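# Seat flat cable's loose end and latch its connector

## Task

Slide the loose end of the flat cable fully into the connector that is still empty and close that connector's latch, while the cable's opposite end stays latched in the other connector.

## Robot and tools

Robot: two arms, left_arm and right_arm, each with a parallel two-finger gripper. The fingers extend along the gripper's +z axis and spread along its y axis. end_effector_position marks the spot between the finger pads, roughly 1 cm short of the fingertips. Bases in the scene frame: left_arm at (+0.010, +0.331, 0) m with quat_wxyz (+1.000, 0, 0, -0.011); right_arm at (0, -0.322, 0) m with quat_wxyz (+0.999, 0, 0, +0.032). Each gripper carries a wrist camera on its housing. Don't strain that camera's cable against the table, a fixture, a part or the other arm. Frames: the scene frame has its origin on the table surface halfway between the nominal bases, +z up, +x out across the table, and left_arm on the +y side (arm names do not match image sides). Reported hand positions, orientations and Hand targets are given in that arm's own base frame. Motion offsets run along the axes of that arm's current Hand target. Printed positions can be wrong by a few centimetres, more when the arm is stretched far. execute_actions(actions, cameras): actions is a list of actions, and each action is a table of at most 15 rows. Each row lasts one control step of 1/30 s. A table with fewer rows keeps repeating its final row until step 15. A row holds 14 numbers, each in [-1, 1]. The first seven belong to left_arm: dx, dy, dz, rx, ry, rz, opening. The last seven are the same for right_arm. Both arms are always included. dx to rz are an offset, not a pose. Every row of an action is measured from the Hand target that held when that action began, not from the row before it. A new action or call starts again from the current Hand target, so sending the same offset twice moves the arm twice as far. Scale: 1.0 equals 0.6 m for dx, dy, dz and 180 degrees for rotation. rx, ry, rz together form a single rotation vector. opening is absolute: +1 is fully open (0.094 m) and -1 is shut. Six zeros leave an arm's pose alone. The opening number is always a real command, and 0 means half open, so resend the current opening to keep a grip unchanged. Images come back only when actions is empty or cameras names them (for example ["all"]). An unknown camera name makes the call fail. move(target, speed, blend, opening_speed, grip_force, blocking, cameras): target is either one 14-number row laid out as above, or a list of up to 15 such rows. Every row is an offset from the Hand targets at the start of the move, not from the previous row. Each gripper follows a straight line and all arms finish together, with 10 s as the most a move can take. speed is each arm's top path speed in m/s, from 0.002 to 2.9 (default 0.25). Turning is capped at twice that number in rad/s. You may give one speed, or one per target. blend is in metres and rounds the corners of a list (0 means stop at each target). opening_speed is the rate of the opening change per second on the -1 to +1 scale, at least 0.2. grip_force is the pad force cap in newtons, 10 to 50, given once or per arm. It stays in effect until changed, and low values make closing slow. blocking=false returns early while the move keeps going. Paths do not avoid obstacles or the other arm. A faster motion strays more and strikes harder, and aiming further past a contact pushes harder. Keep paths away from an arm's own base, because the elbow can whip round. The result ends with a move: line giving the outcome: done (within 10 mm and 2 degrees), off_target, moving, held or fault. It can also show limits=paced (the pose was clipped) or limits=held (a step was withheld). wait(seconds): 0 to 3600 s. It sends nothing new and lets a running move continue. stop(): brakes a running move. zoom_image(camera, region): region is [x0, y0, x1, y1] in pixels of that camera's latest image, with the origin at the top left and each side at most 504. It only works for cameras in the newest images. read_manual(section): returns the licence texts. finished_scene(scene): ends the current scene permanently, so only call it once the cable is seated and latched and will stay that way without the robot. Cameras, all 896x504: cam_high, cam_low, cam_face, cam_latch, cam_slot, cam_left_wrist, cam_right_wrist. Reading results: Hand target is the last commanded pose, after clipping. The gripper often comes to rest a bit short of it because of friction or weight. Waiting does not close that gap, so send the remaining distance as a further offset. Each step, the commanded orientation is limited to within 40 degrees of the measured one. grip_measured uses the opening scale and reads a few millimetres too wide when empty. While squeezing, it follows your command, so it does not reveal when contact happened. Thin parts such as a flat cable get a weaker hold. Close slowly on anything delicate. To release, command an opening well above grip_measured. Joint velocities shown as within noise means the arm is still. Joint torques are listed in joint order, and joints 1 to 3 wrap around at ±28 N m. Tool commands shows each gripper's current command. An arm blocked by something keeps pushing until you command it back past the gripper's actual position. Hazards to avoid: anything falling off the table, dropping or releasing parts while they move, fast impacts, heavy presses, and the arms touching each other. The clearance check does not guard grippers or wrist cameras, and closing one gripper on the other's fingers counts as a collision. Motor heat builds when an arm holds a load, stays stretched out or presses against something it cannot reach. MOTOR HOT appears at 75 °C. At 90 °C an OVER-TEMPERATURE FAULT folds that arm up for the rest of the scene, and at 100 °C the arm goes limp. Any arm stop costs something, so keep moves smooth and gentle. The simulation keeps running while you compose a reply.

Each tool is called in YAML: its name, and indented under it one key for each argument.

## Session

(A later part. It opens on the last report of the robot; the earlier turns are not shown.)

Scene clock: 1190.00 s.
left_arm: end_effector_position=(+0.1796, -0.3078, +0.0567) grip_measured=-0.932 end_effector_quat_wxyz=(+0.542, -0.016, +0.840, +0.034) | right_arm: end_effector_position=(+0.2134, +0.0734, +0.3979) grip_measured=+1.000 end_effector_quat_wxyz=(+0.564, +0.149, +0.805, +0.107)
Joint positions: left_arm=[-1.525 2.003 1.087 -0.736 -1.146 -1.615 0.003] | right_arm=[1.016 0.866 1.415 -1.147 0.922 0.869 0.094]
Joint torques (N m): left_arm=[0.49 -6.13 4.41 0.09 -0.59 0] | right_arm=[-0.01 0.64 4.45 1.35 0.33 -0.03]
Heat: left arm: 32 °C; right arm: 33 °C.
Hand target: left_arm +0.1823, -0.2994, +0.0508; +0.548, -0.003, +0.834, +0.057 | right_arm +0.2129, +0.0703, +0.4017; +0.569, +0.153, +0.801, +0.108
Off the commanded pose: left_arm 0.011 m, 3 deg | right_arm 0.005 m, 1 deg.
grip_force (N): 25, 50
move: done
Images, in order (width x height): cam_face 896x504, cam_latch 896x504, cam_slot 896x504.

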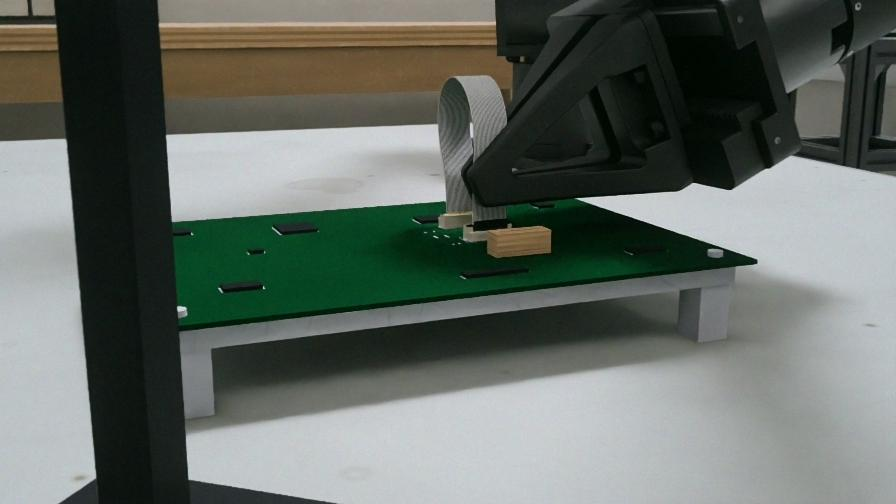

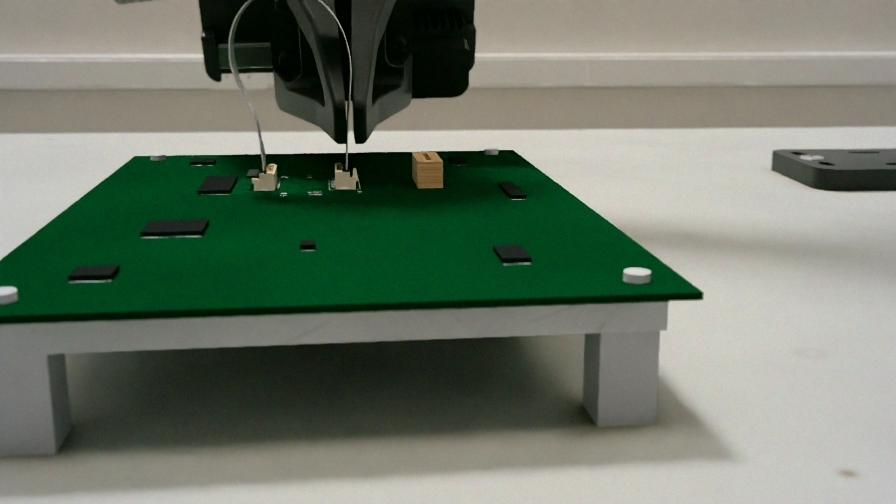

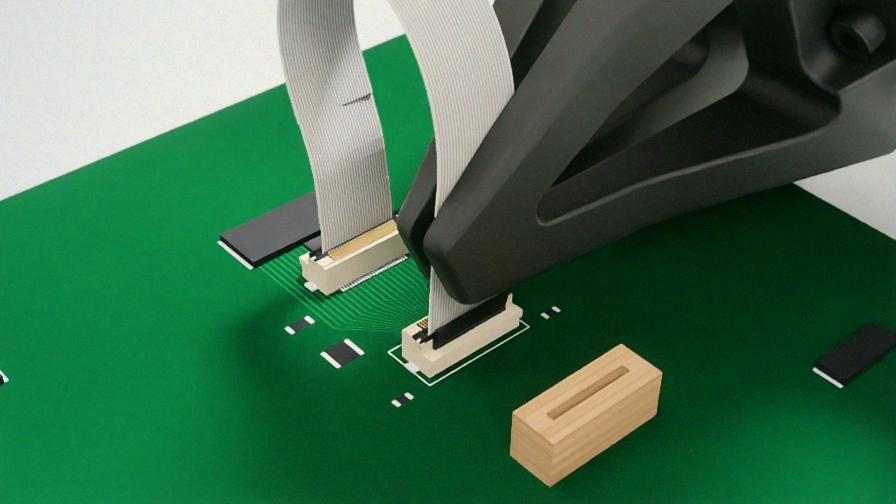

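move:
  target: [0,0,0,0,0,0,-0.762,0,0,0,0,0,0,1.0]
  opening_speed: 0.3
  cameras: ["cam_latch"]

zoom_image:
  camera: "cam_latch"
  region: [310, 60, 400, 195]

Scene clock: 1200.73 s.
left_arm: end_effector_position=(+0.1795, -0.3078, +0.0566) grip_measured=-0.764 end_effector_quat_wxyz=(+0.542, -0.016, +0.840, +0.034) | right_arm: end_effector_position=(+0.2134, +0.0734, +0.3979) grip_measured=+1.000 end_effector_quat_wxyz=(+0.564, +0.149, +0.805, +0.107)
Joint positions: left_arm=[-1.525 2.003 1.087 -0.736 -1.146 -1.615 0.011] | right_arm=[1.016 0.866 1.415 -1.147 0.922 0.869 0.094]
Joint torques (N m): left_arm=[0.7 -6.13 4.51 0.07 -0.62 0.04] | right_arm=[0.01 0.64 4.46 1.36 0.33 -0.04]
Heat: left arm: 32 °C; right arm: 33 °C.
Hand target: left_arm +0.1823, -0.2994, +0.0508; +0.548, -0.003, +0.834, +0.057 | right_arm +0.2129, +0.0703, +0.4017; +0.569, +0.153, +0.801, +0.108
Off the commanded pose: left_arm 0.011 m, 3 deg | right_arm 0.005 m, 1 deg.
grip_force (N): 25, 50
move: done

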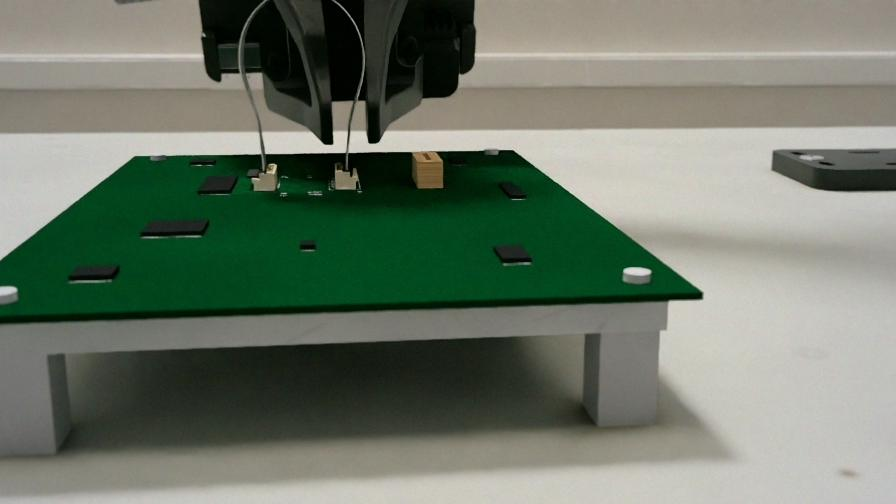

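Scaled by 3.733 from the camera's image (finer frame: 1280x720).

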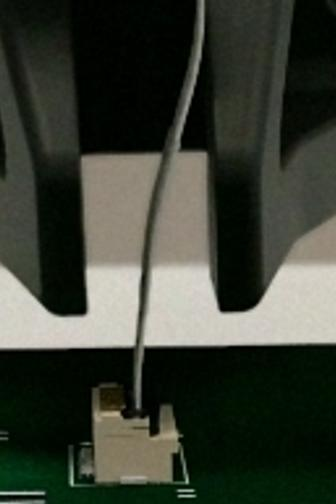

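execute_actions:
  actions:
    - [[0.000066,-0.00138,-0.000006,0.000707,0.000041,-0.001642,-0.762,0,0,0,0,0,0,1.0],[0.000132,-0.002761,-0.000013,0.001413,0.000082,-0.003285,-0.762,0,0,0,0,0,0,1.0],[0.000198,-0.004141,-0.000019,0.00212,0.000123,-0.004927,-0.762,0,0,0,0,0,0,1.0],[0.000264,-0.005521,-0.000025,0.002827,0.000164,-0.006569,-0.762,0,0,0,0,0,0,1.0],[0.000329,-0.006901,-0.000031,0.003533,0.000205,-0.008211,-0.762,0,0,0,0,0,0,1.0],[0.000395,-0.008282,-0.000038,0.00424,0.000246,-0.009854,-0.762,0,0,0,0,0,0,1.0],[0.000461,-0.009662,-0.000044,0.004946,0.000287,-0.011496,-0.762,0,0,0,0,0,0,1.0],[0.000527,-0.011042,-0.00005,0.005653,0.000328,-0.013138,-0.762,0,0,0,0,0,0,1.0]]
  cameras: ["cam_latch"]

zoom_image:
  camera: "cam_latch"
  region: [310, 60, 400, 195]

Scene clock: 1204.23 s.
left_arm: end_effector_position=(+0.1797, -0.3105, +0.0564) grip_measured=-0.764 end_effector_quat_wxyz=(+0.542, -0.021, +0.840, +0.026) | right_arm: end_effector_position=(+0.2134, +0.0734, +0.3979) grip_measured=+1.000 end_effector_quat_wxyz=(+0.564, +0.149, +0.805, +0.107)
Joint positions: left_arm=[-1.525 2.003 1.087 -0.717 -1.146 -1.615 0.011] | right_arm=[1.016 0.866 1.415 -1.147 0.922 0.869 0.094]
Joint torques (N m): left_arm=[0.66 -5.93 4.79 0.31 -0.66 0.01] | right_arm=[-0.01 0.65 4.46 1.36 0.33 -0.03]
Heat: left arm: 32 °C; right arm: 33 °C.
Hand target: left_arm +0.1826, -0.3060, +0.0499; +0.549, -0.015, +0.835, +0.039 | right_arm +0.2129, +0.0703, +0.4017; +0.569, +0.153, +0.801, +0.108
Off the commanded pose: left_arm 0.008 m, 2 deg | right_arm 0.005 m, 1 deg.
grip_force (N): 25, 50

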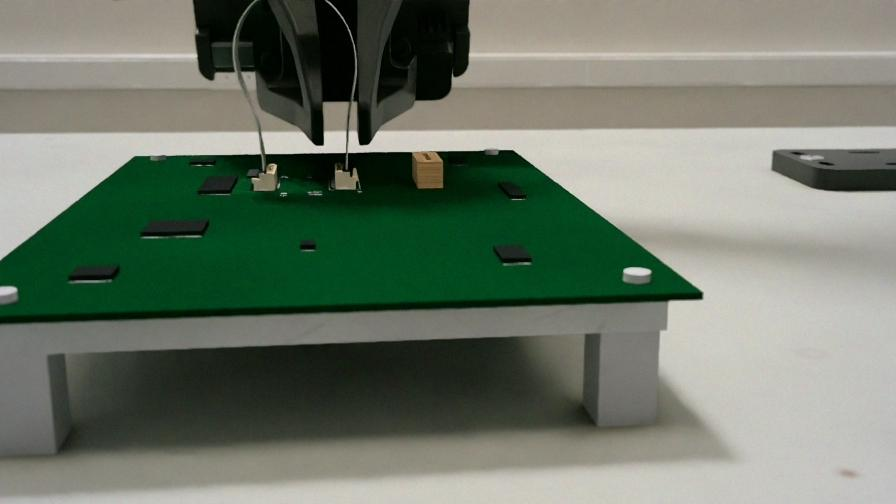

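Scaled by 3.733 from the camera's image (finer frame: 1280x720).

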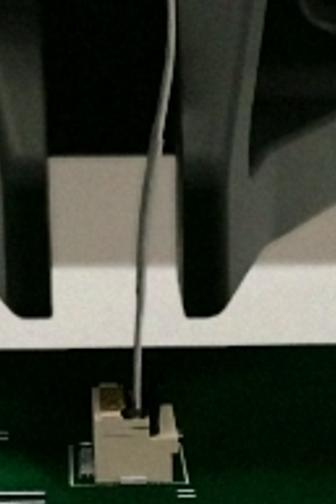

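execute_actions:
  actions:
    - [[0.000047,-0.000982,-0.000004,0.000502,0.000029,-0.001168,-0.762,0,0,0,0,0,0,1.0],[0.000094,-0.001963,-0.000009,0.001005,0.000058,-0.002336,-0.762,0,0,0,0,0,0,1.0],[0.00014,-0.002945,-0.000013,0.001507,0.000088,-0.003503,-0.762,0,0,0,0,0,0,1.0],[0.000187,-0.003926,-0.000018,0.00201,0.000117,-0.004671,-0.762,0,0,0,0,0,0,1.0],[0.000234,-0.004908,-0.000022,0.002512,0.000146,-0.005839,-0.762,0,0,0,0,0,0,1.0]]
  cameras: ["cam_latch", "cam_slot"]

zoom_image:
  camera: "cam_latch"
  region: [310, 110, 380, 200]

zoom_image:
  camera: "cam_slot"
  region: [390, 240, 530, 380]

Scene clock: 1207.20 s.
left_arm: end_effector_position=(+0.1798, -0.3130, +0.0547) grip_measured=-0.764 end_effector_quat_wxyz=(+0.542, -0.025, +0.840, +0.020) | right_arm: end_effector_position=(+0.2134, +0.0734, +0.3979) grip_measured=+1.000 end_effector_quat_wxyz=(+0.564, +0.149, +0.805, +0.107)
Joint positions: left_arm=[-1.525 2.008 1.087 -0.697 -1.146 -1.615 0.011] | right_arm=[1.016 0.866 1.415 -1.147 0.922 0.869 0.094]
Joint torques (N m): left_arm=[0.64 -6.2 4.77 0.34 -0.59 0] | right_arm=[-0.01 0.65 4.46 1.36 0.33 -0.03]
Heat: left arm: 32 °C; right arm: 33 °C.
Hand target: left_arm +0.1827, -0.3089, +0.0496; +0.549, -0.021, +0.835, +0.030 | right_arm +0.2129, +0.0703, +0.4017; +0.569, +0.153, +0.801, +0.108
Off the commanded pose: left_arm 0.007 m, 2 deg | right_arm 0.005 m, 1 deg.
grip_force (N): 25, 50

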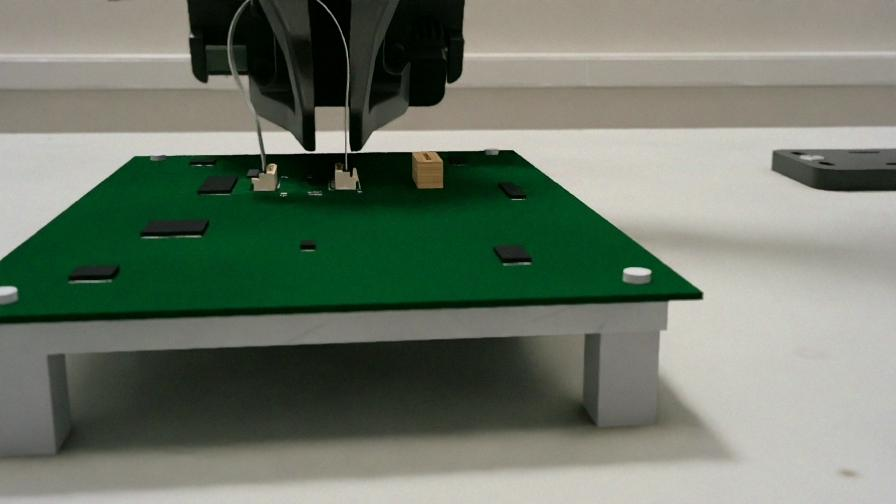

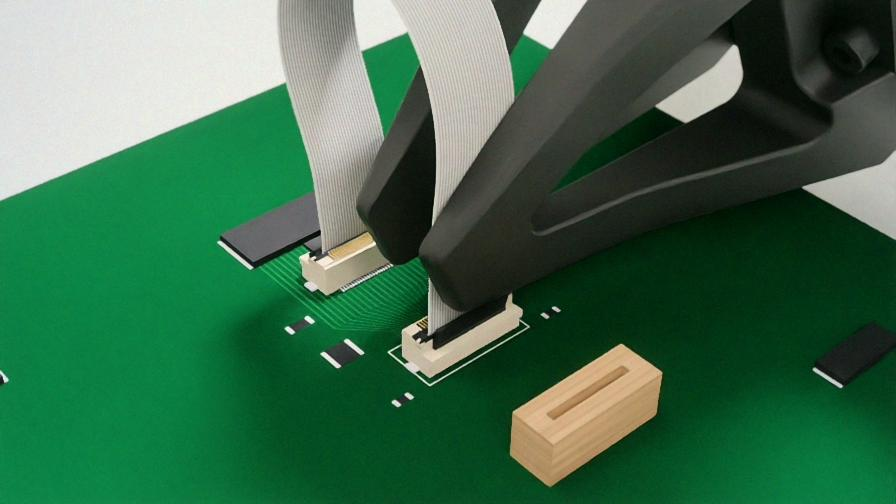

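Scaled by 5.600 from the camera's image (finer frame: 1280x720).

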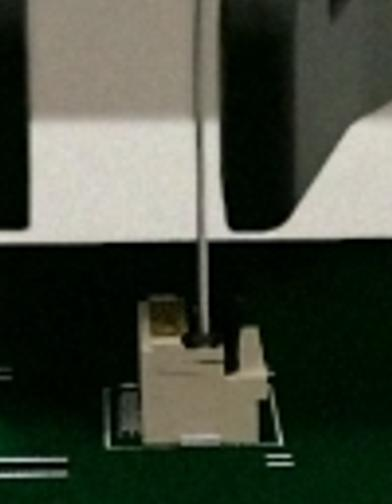

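Scaled by 3.600 from the camera's image (finer frame: 1280x720).

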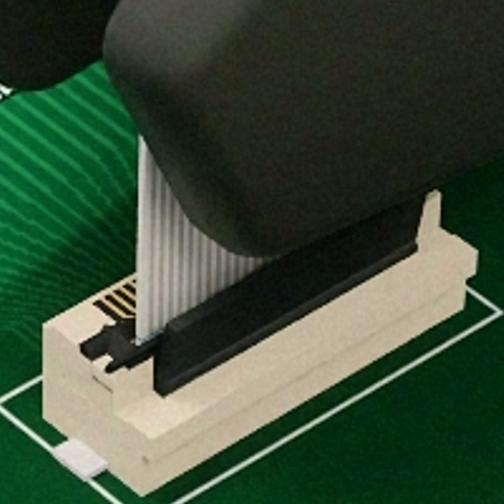

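execute_actions:
  actions: []
  cameras: ["cam_latch","cam_slot","cam_face"]

Scene clock: 1216.97 s.
left_arm: end_effector_position=(+0.1798, -0.3131, +0.0547) grip_measured=-0.764 end_effector_quat_wxyz=(+0.542, -0.025, +0.840, +0.020) | right_arm: end_effector_position=(+0.2134, +0.0734, +0.3979) grip_measured=+1.000 end_effector_quat_wxyz=(+0.564, +0.149, +0.805, +0.107)
Joint positions: left_arm=[-1.525 2.008 1.087 -0.697 -1.146 -1.615 0.011] | right_arm=[1.016 0.866 1.415 -1.147 0.922 0.869 0.094]
Joint velocities: within noise
Joint torques (N m): left_arm=[0.58 -6.39 4.6 0.33 -0.62 0.01] | right_arm=[0.01 0.66 4.48 1.36 0.33 -0.03]
Heat: left arm: 32 °C; right arm: 33 °C.
Hand target: left_arm +0.1827, -0.3089, +0.0496; +0.549, -0.021, +0.835, +0.030 | right_arm +0.2129, +0.0703, +0.4017; +0.569, +0.153, +0.801, +0.108
Tool commands: left_gripper/opening=-0.762 right_gripper/opening=+1.0
Off the commanded pose: left_arm 0.007 m, 2 deg | right_arm 0.005 m, 1 deg.
grip_force (N): 25, 50
Images, in order (width x height): cam_face 896x504, cam_latch 896x504, cam_slot 896x504.

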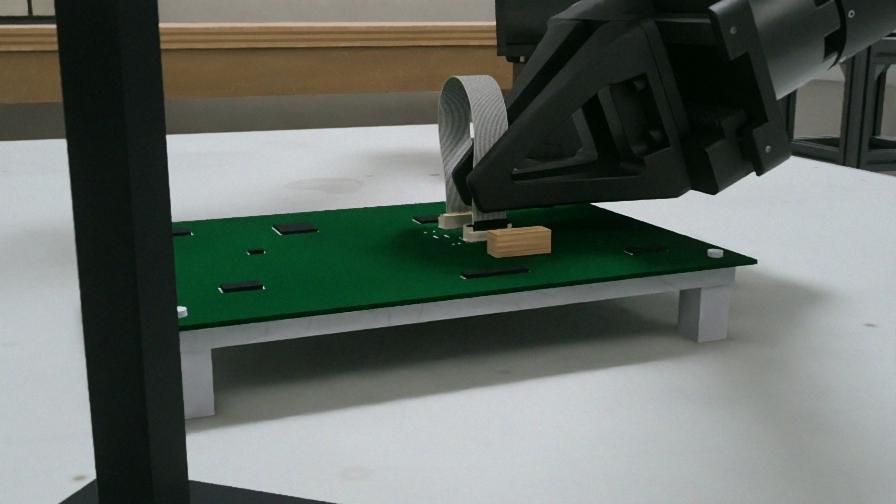

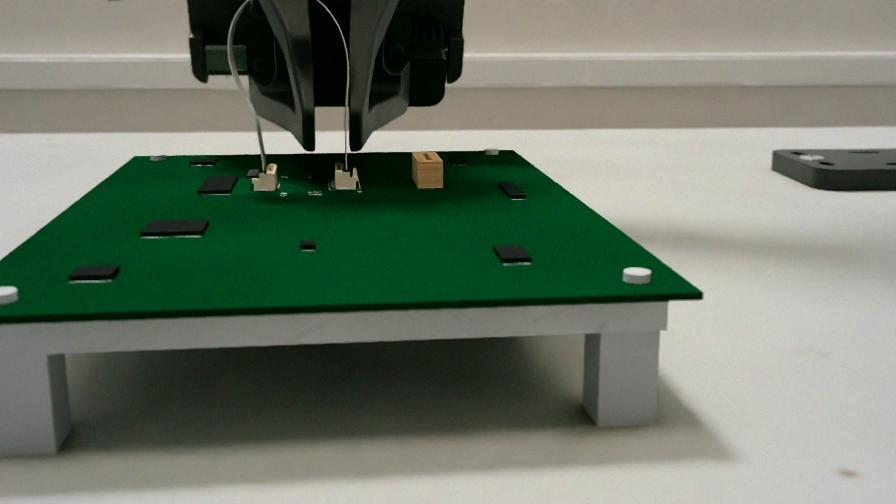

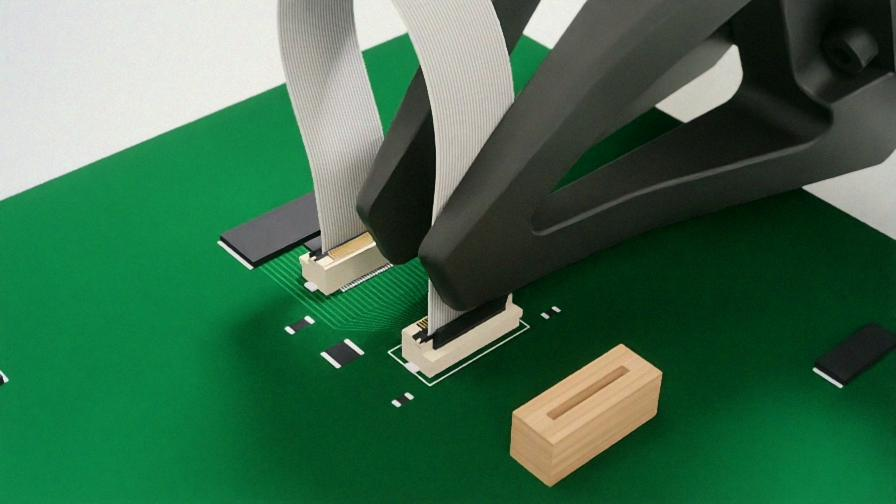

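zoom_image:
  camera: "cam_latch"
  region: [310, 110, 380, 200]

zoom_image:
  camera: "cam_slot"
  region: [390, 230, 540, 390]

Scaled by 5.600 from the camera's image (finer frame: 1280x720).

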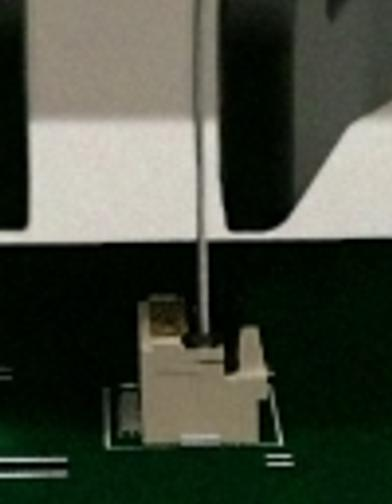

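Scaled by 3.150 from the camera's image (finer frame: 1280x720).

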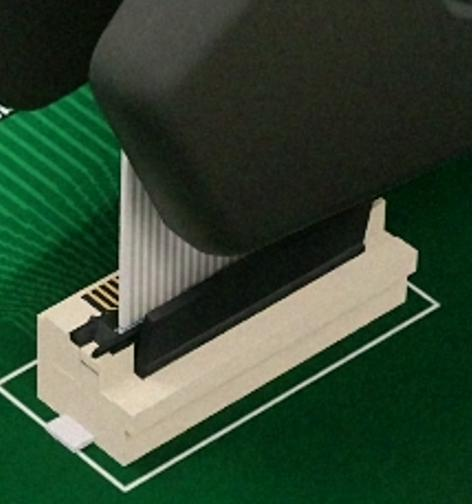

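execute_actions:
  actions:
    - [[0.00076,-0.00013,-0.00002,0.00003,0.0008,-0.00023,-0.762,0,0,0,0,0,0,1],[0.00152,-0.00026,-0.00004,0.00007,0.0016,-0.00045,-0.762,0,0,0,0,0,0,1],[0.00227,-0.00038,-0.00005,0.0001,0.0024,-0.00068,-0.762,0,0,0,0,0,0,1],[0.00303,-0.00051,-0.00007,0.00014,0.0032,-0.00091,-0.762,0,0,0,0,0,0,1],[0.00379,-0.00064,-0.00009,0.00018,0.004,-0.00114,-0.762,0,0,0,0,0,0,1],[0.00454,-0.00077,-0.00011,0.00021,0.0048,-0.00136,-0.762,0,0,0,0,0,0,1],[0.0053,-0.0009,-0.00013,0.00025,0.0056,-0.00159,-0.762,0,0,0,0,0,0,1],[0.00606,-0.00102,-0.00014,0.00028,0.00639,-0.00182,-0.762,0,0,0,0,0,0,1]]
  cameras: ["cam_latch","cam_slot"]

zoom_image:
  camera: "cam_latch"
  region: [310, 110, 380, 200]

zoom_image:
  camera: "cam_slot"
  region: [390, 230, 540, 390]

Scene clock: 1227.13 s.
left_arm: end_effector_position=(+0.1784, -0.3135, +0.0517) grip_measured=-0.764 end_effector_quat_wxyz=(+0.534, -0.026, +0.845, +0.018) | right_arm: end_effector_position=(+0.2134, +0.0734, +0.3979) grip_measured=+1.000 end_effector_quat_wxyz=(+0.564, +0.149, +0.805, +0.107)
Joint positions: left_arm=[-1.525 2.008 1.087 -0.693 -1.127 -1.615 0.011] | right_arm=[1.016 0.866 1.415 -1.147 0.922 0.869 0.094]
Joint torques (N m): left_arm=[0.68 -6.26 4.68 0.3 -0.6 0.01] | right_arm=[0.01 0.65 4.46 1.36 0.33 -0.03]
Heat: left arm: 32 °C; right arm: 33 °C.
Hand target: left_arm +0.1812, -0.3095, +0.0463; +0.541, -0.023, +0.840, +0.028 | right_arm +0.2129, +0.0703, +0.4017; +0.569, +0.153, +0.801, +0.108
Off the commanded pose: left_arm 0.007 m, 1 deg | right_arm 0.005 m, 1 deg.
grip_force (N): 25, 50

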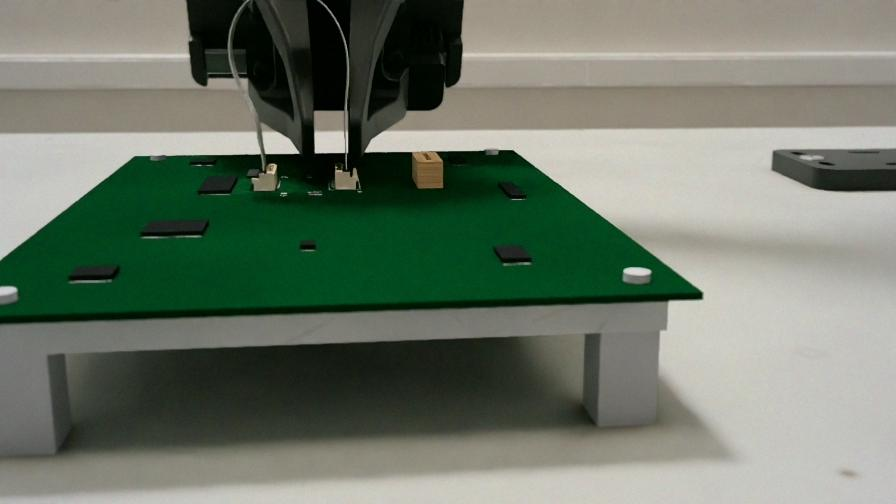

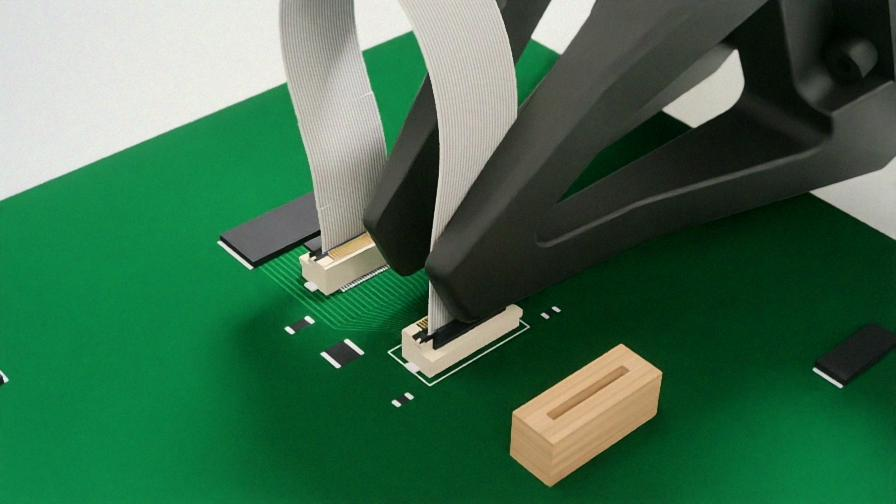

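Scaled by 5.600 from the camera's image (finer frame: 1280x720).

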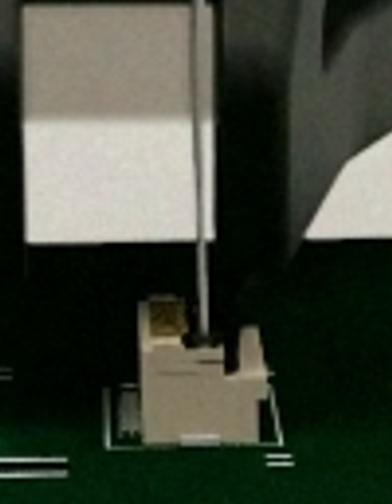

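Scaled by 3.150 from the camera's image (finer frame: 1280x720).

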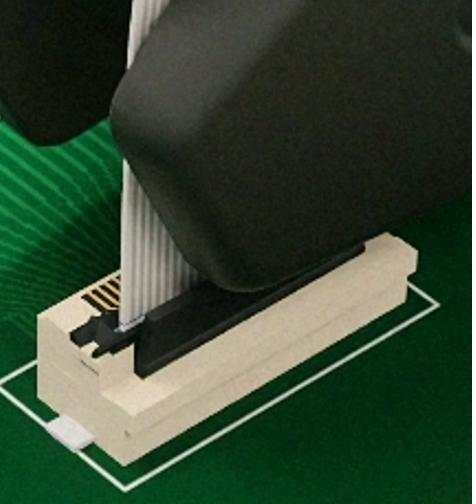

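execute_actions:
  actions:
    - [[0.0007,0.000052,-0.000016,-0.000055,0.00074,-0.000008,-0.762,0,0,0,0,0,0,1],[0.0014,0.000105,-0.000032,-0.00011,0.00148,-0.000016,-0.762,0,0,0,0,0,0,1],[0.0021,0.000157,-0.000048,-0.000166,0.00222,-0.000024,-0.762,0,0,0,0,0,0,1],[0.0028,0.000209,-0.000063,-0.000221,0.00296,-0.000031,-0.762,0,0,0,0,0,0,1],[0.0035,0.000262,-0.000079,-0.000277,0.0037,-0.000039,-0.762,0,0,0,0,0,0,1],[0.004193,0.000314,-0.000095,-0.000332,0.004443,-0.000047,-0.762,0,0,0,0,0,0,1]]
  cameras: ["cam_latch","cam_slot"]

zoom_image:
  camera: "cam_slot"
  region: [390, 230, 540, 390]

zoom_image:
  camera: "cam_latch"
  region: [310, 110, 380, 200]

Scene clock: 1231.70 s.
left_arm: end_effector_position=(+0.1778, -0.3135, +0.0506) grip_measured=-0.764 end_effector_quat_wxyz=(+0.531, -0.027, +0.847, +0.018) | right_arm: end_effector_position=(+0.2134, +0.0734, +0.3979) grip_measured=+1.000 end_effector_quat_wxyz=(+0.564, +0.149, +0.805, +0.107)
Joint positions: left_arm=[-1.525 2.008 1.087 -0.693 -1.12 -1.615 0.011] | right_arm=[1.016 0.866 1.415 -1.147 0.922 0.869 0.094]
Joint torques (N m): left_arm=[0.69 -6.2 4.83 0.29 -0.54 -0.04] | right_arm=[0.02 0.65 4.45 1.36 0.33 -0.03]
Heat: left arm: 32 °C; right arm: 33 °C.
Hand target: left_arm +0.1801, -0.3093, +0.0440; +0.535, -0.024, +0.844, +0.028 | right_arm +0.2129, +0.0703, +0.4017; +0.569, +0.153, +0.801, +0.108
Off the commanded pose: left_arm 0.008 m, 1 deg | right_arm 0.005 m, 1 deg.
grip_force (N): 25, 50

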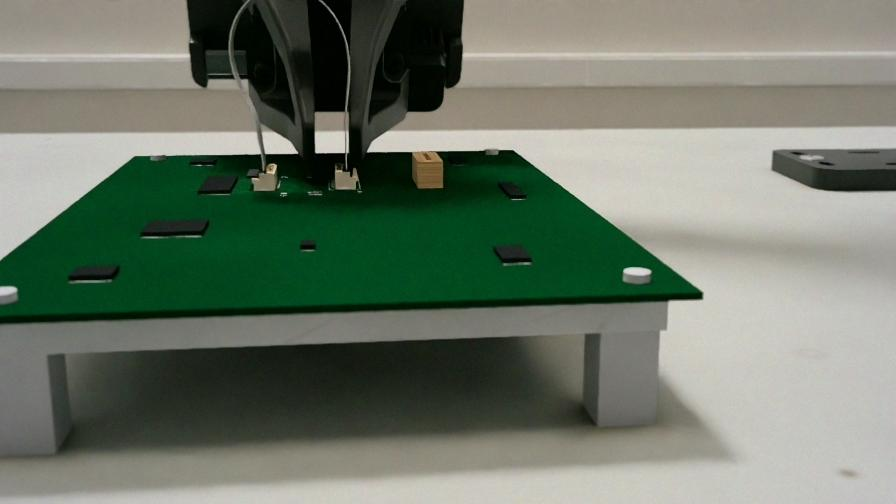

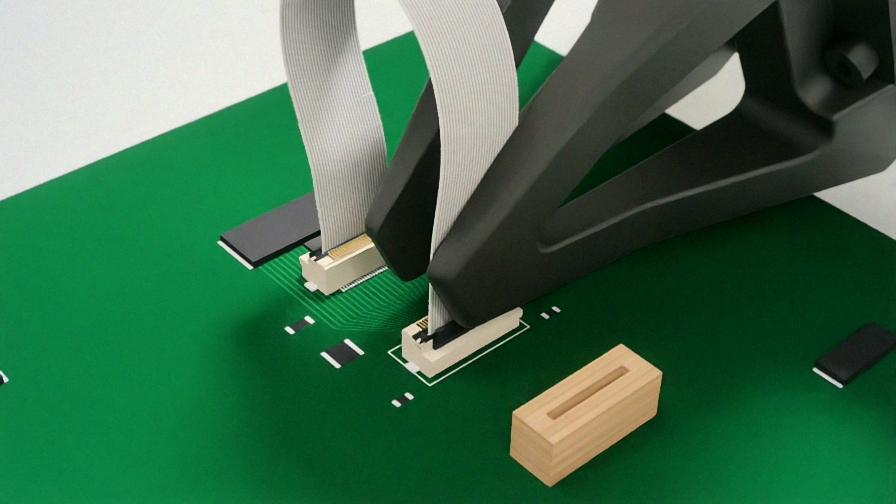

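Scaled by 3.150 from the camera's image (finer frame: 1280x720).

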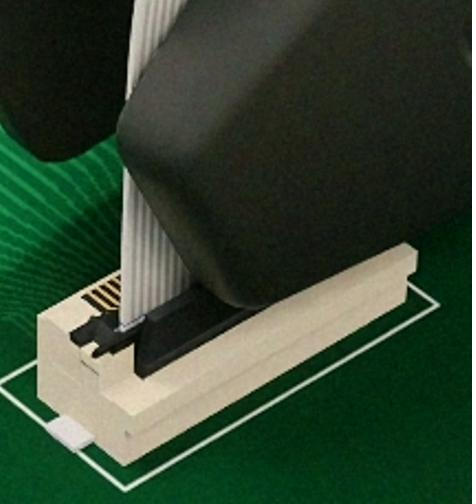

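Scaled by 5.600 from the camera's image (finer frame: 1280x720).

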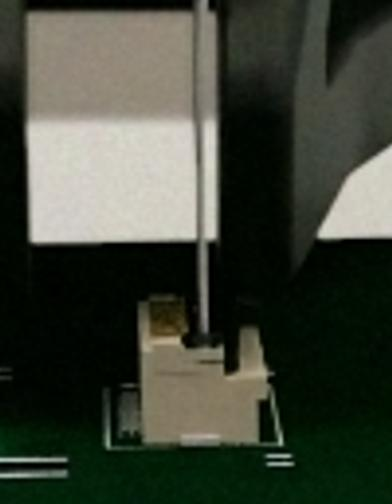

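zoom_image:
  camera: "cam_latch"
  region: [335, 145, 375, 185]

zoom_image:
  camera: "cam_slot"
  region: [430, 270, 530, 350]

Scaled by 12.600 from the camera's image (finer frame: 1280x720).

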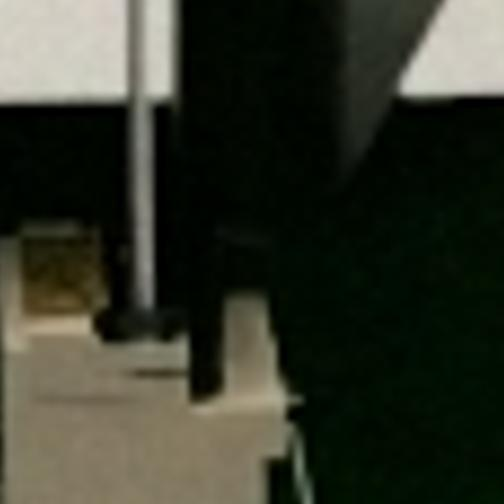

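Scaled by 5.040 from the camera's image (finer frame: 1280x720).

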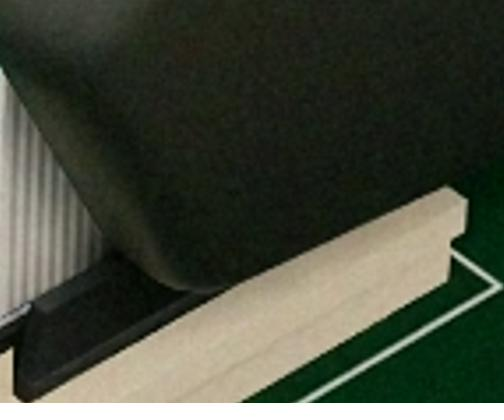

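execute_actions:
  actions:
    - [[0.001498,0.000112,-0.000034,-0.000119,0.001587,-0.000017,-0.762,0,0,0,0,0,0,1],[0.002995,0.000224,-0.000068,-0.000237,0.003174,-0.000034,-0.762,0,0,0,0,0,0,1],[0.003588,0.0012,0.00024,-0.000509,0.003157,0.000542,-0.762,0,0,0,0,0,0,1],[0.004182,0.002175,0.000547,-0.00078,0.003141,0.001117,-0.762,0,0,0,0,0,0,1],[0.004775,0.003151,0.000855,-0.001052,0.003125,0.001693,-0.762,0,0,0,0,0,0,1],[0.005368,0.004126,0.001162,-0.001323,0.003108,0.002268,-0.762,0,0,0,0,0,0,1]]
  cameras: ["cam_latch","cam_slot"]

zoom_image:
  camera: "cam_slot"
  region: [390, 230, 540, 390]

zoom_image:
  camera: "cam_latch"
  region: [310, 110, 380, 200]

Scene clock: 1242.87 s.
left_arm: end_effector_position=(+0.1778, -0.3135, +0.0504) grip_measured=-0.764 end_effector_quat_wxyz=(+0.531, -0.027, +0.847, +0.018) | right_arm: end_effector_position=(+0.2134, +0.0734, +0.3979) grip_measured=+1.000 end_effector_quat_wxyz=(+0.564, +0.149, +0.805, +0.107)
Joint positions: left_arm=[-1.525 2.008 1.087 -0.693 -1.119 -1.615 0.011] | right_arm=[1.016 0.866 1.415 -1.147 0.922 0.869 0.094]
Joint torques (N m): left_arm=[0.54 -6.3 4.29 0.31 -0.42 -0.01] | right_arm=[0.01 0.64 4.45 1.36 0.33 -0.03]
Heat: left arm: 32 °C; right arm: 33 °C.
Hand target: left_arm +0.1792, -0.3069, +0.0409; +0.531, -0.022, +0.847, +0.032 | right_arm +0.2129, +0.0703, +0.4017; +0.569, +0.153, +0.801, +0.108
Off the commanded pose: left_arm 0.012 m, 2 deg | right_arm 0.005 m, 1 deg.
grip_force (N): 25, 50

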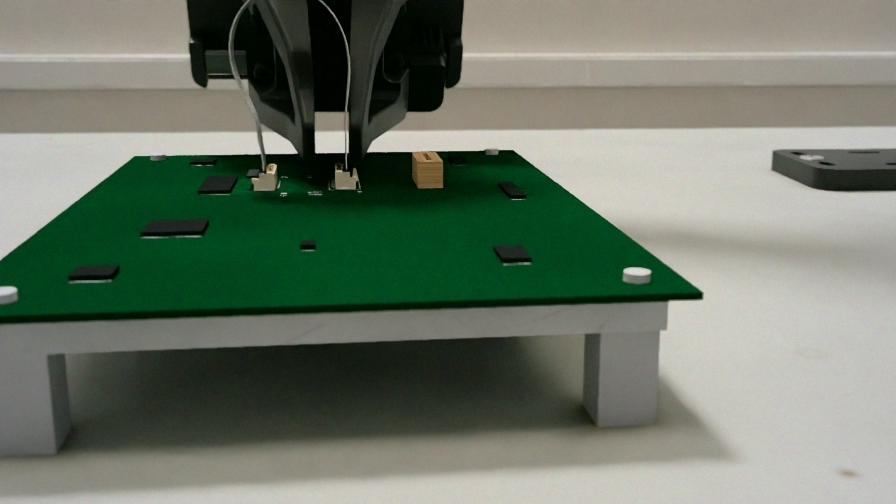

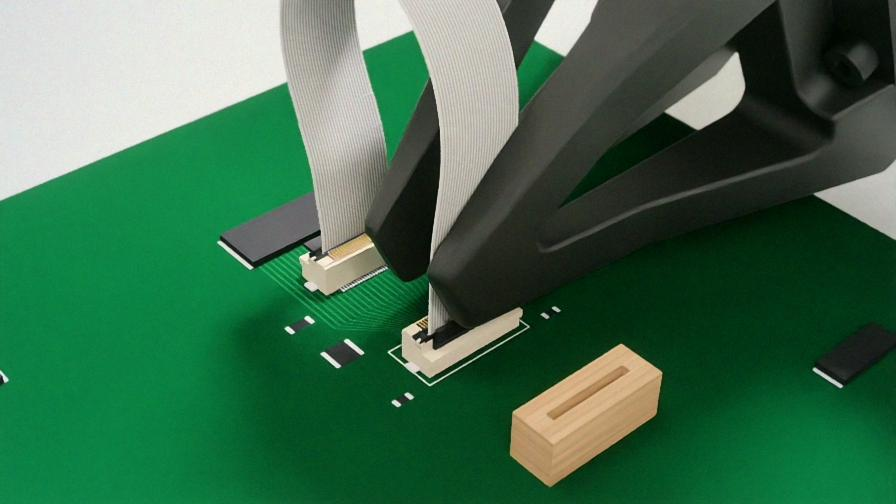

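Scaled by 3.150 from the camera's image (finer frame: 1280x720).

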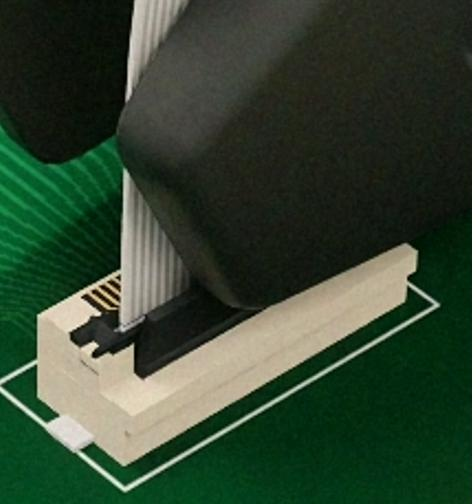

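Scaled by 5.600 from the camera's image (finer frame: 1280x720).

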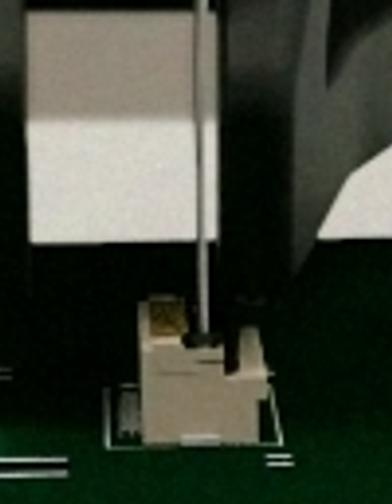

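execute_actions:
  actions:
    - [[0.000297,0.000488,0.000154,-0.000136,-0.000008,0.000288,-0.762,0,0,0,0,0,0,1],[0.000593,0.000976,0.000308,-0.000271,-0.000016,0.000576,-0.762,0,0,0,0,0,0,1],[0.00089,0.001463,0.000461,-0.000407,-0.000025,0.000863,-0.762,0,0,0,0,0,0,1],[0.001187,0.001951,0.000615,-0.000543,-0.000033,0.001151,-0.762,0,0,0,0,0,0,1]]
  cameras: ["cam_latch","cam_slot"]

zoom_image:
  camera: "cam_slot"
  region: [390, 230, 540, 390]

zoom_image:
  camera: "cam_latch"
  region: [310, 110, 380, 200]

Scene clock: 1246.27 s.
left_arm: end_effector_position=(+0.1778, -0.3135, +0.0504) grip_measured=-0.764 end_effector_quat_wxyz=(+0.531, -0.027, +0.847, +0.018) | right_arm: end_effector_position=(+0.2134, +0.0734, +0.3979) grip_measured=+1.000 end_effector_quat_wxyz=(+0.564, +0.149, +0.805, +0.107)
Joint positions: left_arm=[-1.525 2.008 1.087 -0.693 -1.119 -1.615 0.011] | right_arm=[1.016 0.866 1.415 -1.147 0.922 0.869 0.094]
Joint torques (N m): left_arm=[0.58 -6.26 4.01 0.33 -0.46 -0.03] | right_arm=[0.01 0.65 4.46 1.36 0.33 -0.03]
Heat: left arm: 32 °C; right arm: 33 °C.
Hand target: left_arm +0.1791, -0.3057, +0.0401; +0.531, -0.021, +0.847, +0.034 | right_arm +0.2129, +0.0703, +0.4017; +0.569, +0.153, +0.801, +0.108
Off the commanded pose: left_arm 0.013 m, 2 deg | right_arm 0.005 m, 1 deg.
grip_force (N): 25, 50

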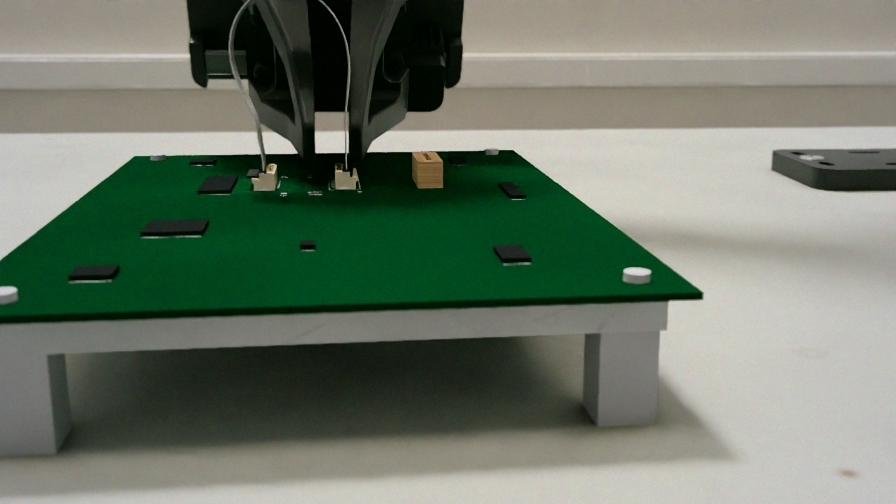

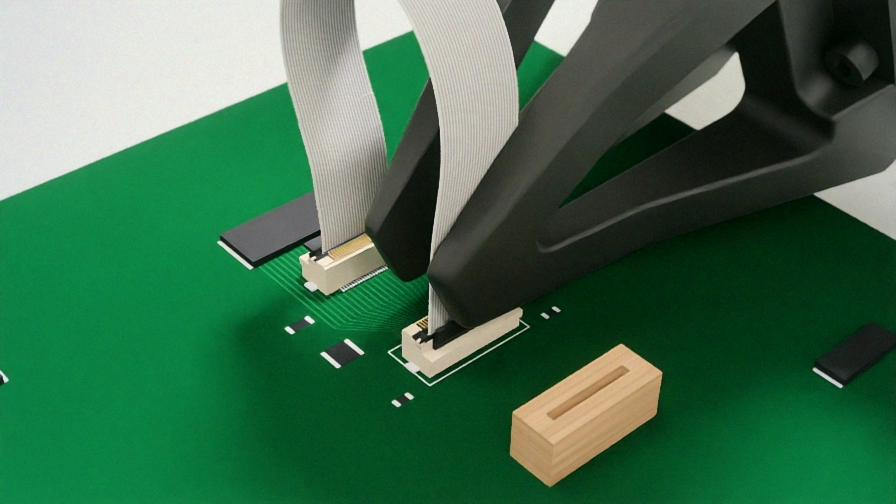

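Scaled by 3.150 from the camera's image (finer frame: 1280x720).

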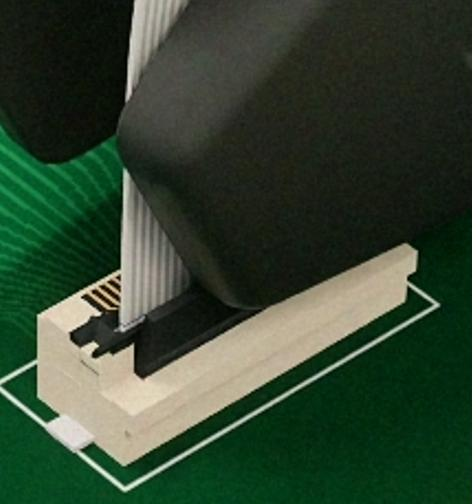

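Scaled by 5.600 from the camera's image (finer frame: 1280x720).

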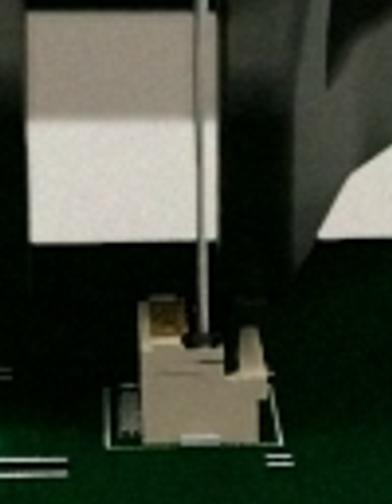

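execute_actions:
  actions:
    - [[0.000297,0.000488,0.000154,-0.000136,-0.000008,0.000288,-0.762,0,0,0,0,0,0,1],[0.000593,0.000976,0.000308,-0.000271,-0.000016,0.000576,-0.762,0,0,0,0,0,0,1],[0.00089,0.001463,0.000461,-0.000407,-0.000025,0.000863,-0.762,0,0,0,0,0,0,1],[0.001187,0.001951,0.000615,-0.000543,-0.000033,0.001151,-0.762,0,0,0,0,0,0,1]]

Scene clock: 1248.10 s.
left_arm: end_effector_position=(+0.1777, -0.3112, +0.0491) grip_measured=-0.764 end_effector_quat_wxyz=(+0.531, -0.025, +0.847, +0.021) | right_arm: end_effector_position=(+0.2134, +0.0734, +0.3979) grip_measured=+1.000 end_effector_quat_wxyz=(+0.564, +0.149, +0.805, +0.107)
Joint positions: left_arm=[-1.525 2.008 1.079 -0.692 -1.12 -1.615 0.011] | right_arm=[1.016 0.866 1.415 -1.147 0.922 0.869 0.094]
Joint torques (N m): left_arm=[0.57 -6.22 4.18 0.27 -0.46 -0.02] | right_arm=[0.01 0.66 4.46 1.36 0.33 -0.04]
Heat: left arm: 32 °C; right arm: 33 °C.
Hand target: left_arm +0.1791, -0.3044, +0.0393; +0.531, -0.020, +0.847, +0.035 | right_arm +0.2129, +0.0703, +0.4017; +0.569, +0.153, +0.801, +0.108
Off the commanded pose: left_arm 0.012 m, 2 deg | right_arm 0.005 m, 1 deg.
grip_force (N): 25, 50

execute_actions:
  actions: []
  cameras: ["cam_latch","cam_slot"]

zoom_image:
  camera: "cam_slot"
  region: [390, 230, 540, 390]

zoom_image:
  camera: "cam_latch"
  region: [310, 110, 380, 200]

Scene clock: 1249.23 s.
left_arm: end_effector_position=(+0.1777, -0.3112, +0.0491) grip_measured=-0.764 end_effector_quat_wxyz=(+0.531, -0.025, +0.847, +0.021) | right_arm: end_effector_position=(+0.2134, +0.0734, +0.3979) grip_measured=+1.000 end_effector_quat_wxyz=(+0.564, +0.149, +0.805, +0.107)
Joint positions: left_arm=[-1.525 2.008 1.079 -0.692 -1.12 -1.615 0.011] | right_arm=[1.016 0.866 1.415 -1.147 0.922 0.869 0.094]
Joint velocities: within noise
Joint torques (N m): left_arm=[0.59 -6.24 3.96 0.32 -0.46 -0.06] | right_arm=[0.01 0.65 4.45 1.36 0.34 -0.03]
Heat: left arm: 32 °C; right arm: 33 °C.
Hand target: left_arm +0.1791, -0.3044, +0.0393; +0.531, -0.020, +0.847, +0.035 | right_arm +0.2129, +0.0703, +0.4017; +0.569, +0.153, +0.801, +0.108
Tool commands: left_gripper/opening=-0.762 right_gripper/opening=+1.0
Off the commanded pose: left_arm 0.012 m, 2 deg | right_arm 0.005 m, 1 deg.
grip_force (N): 25, 50
Images, in order (width x height): cam_latch 896x504, cam_slot 896x504.

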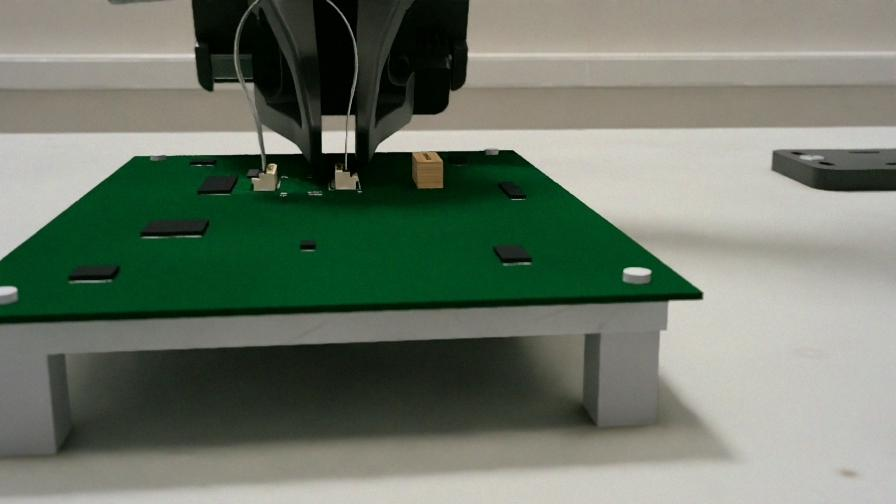

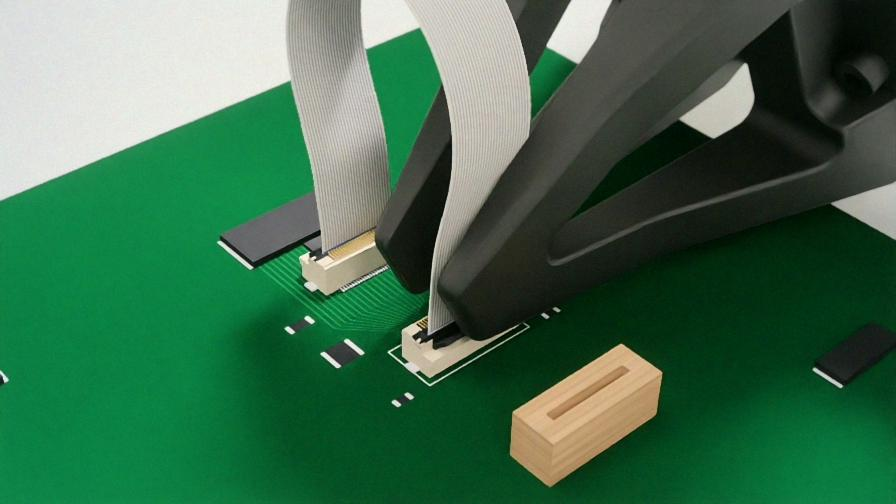

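Scaled by 3.150 from the camera's image (finer frame: 1280x720).

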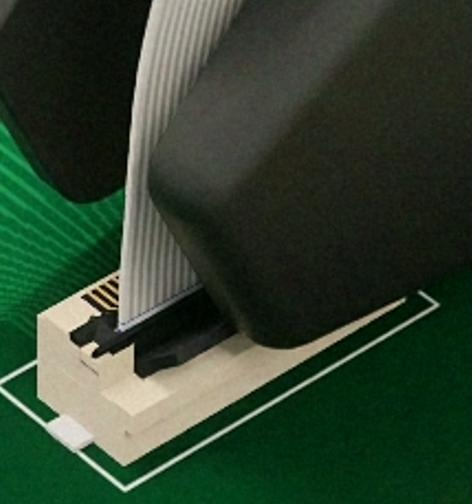

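Scaled by 5.600 from the camera's image (finer frame: 1280x720).

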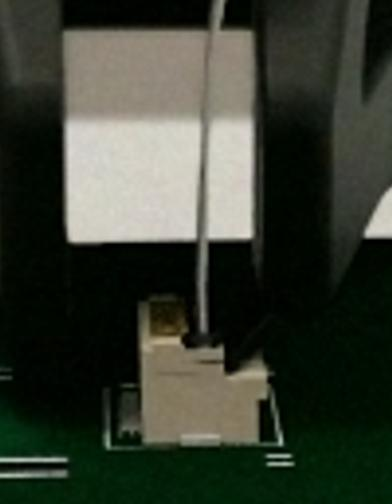

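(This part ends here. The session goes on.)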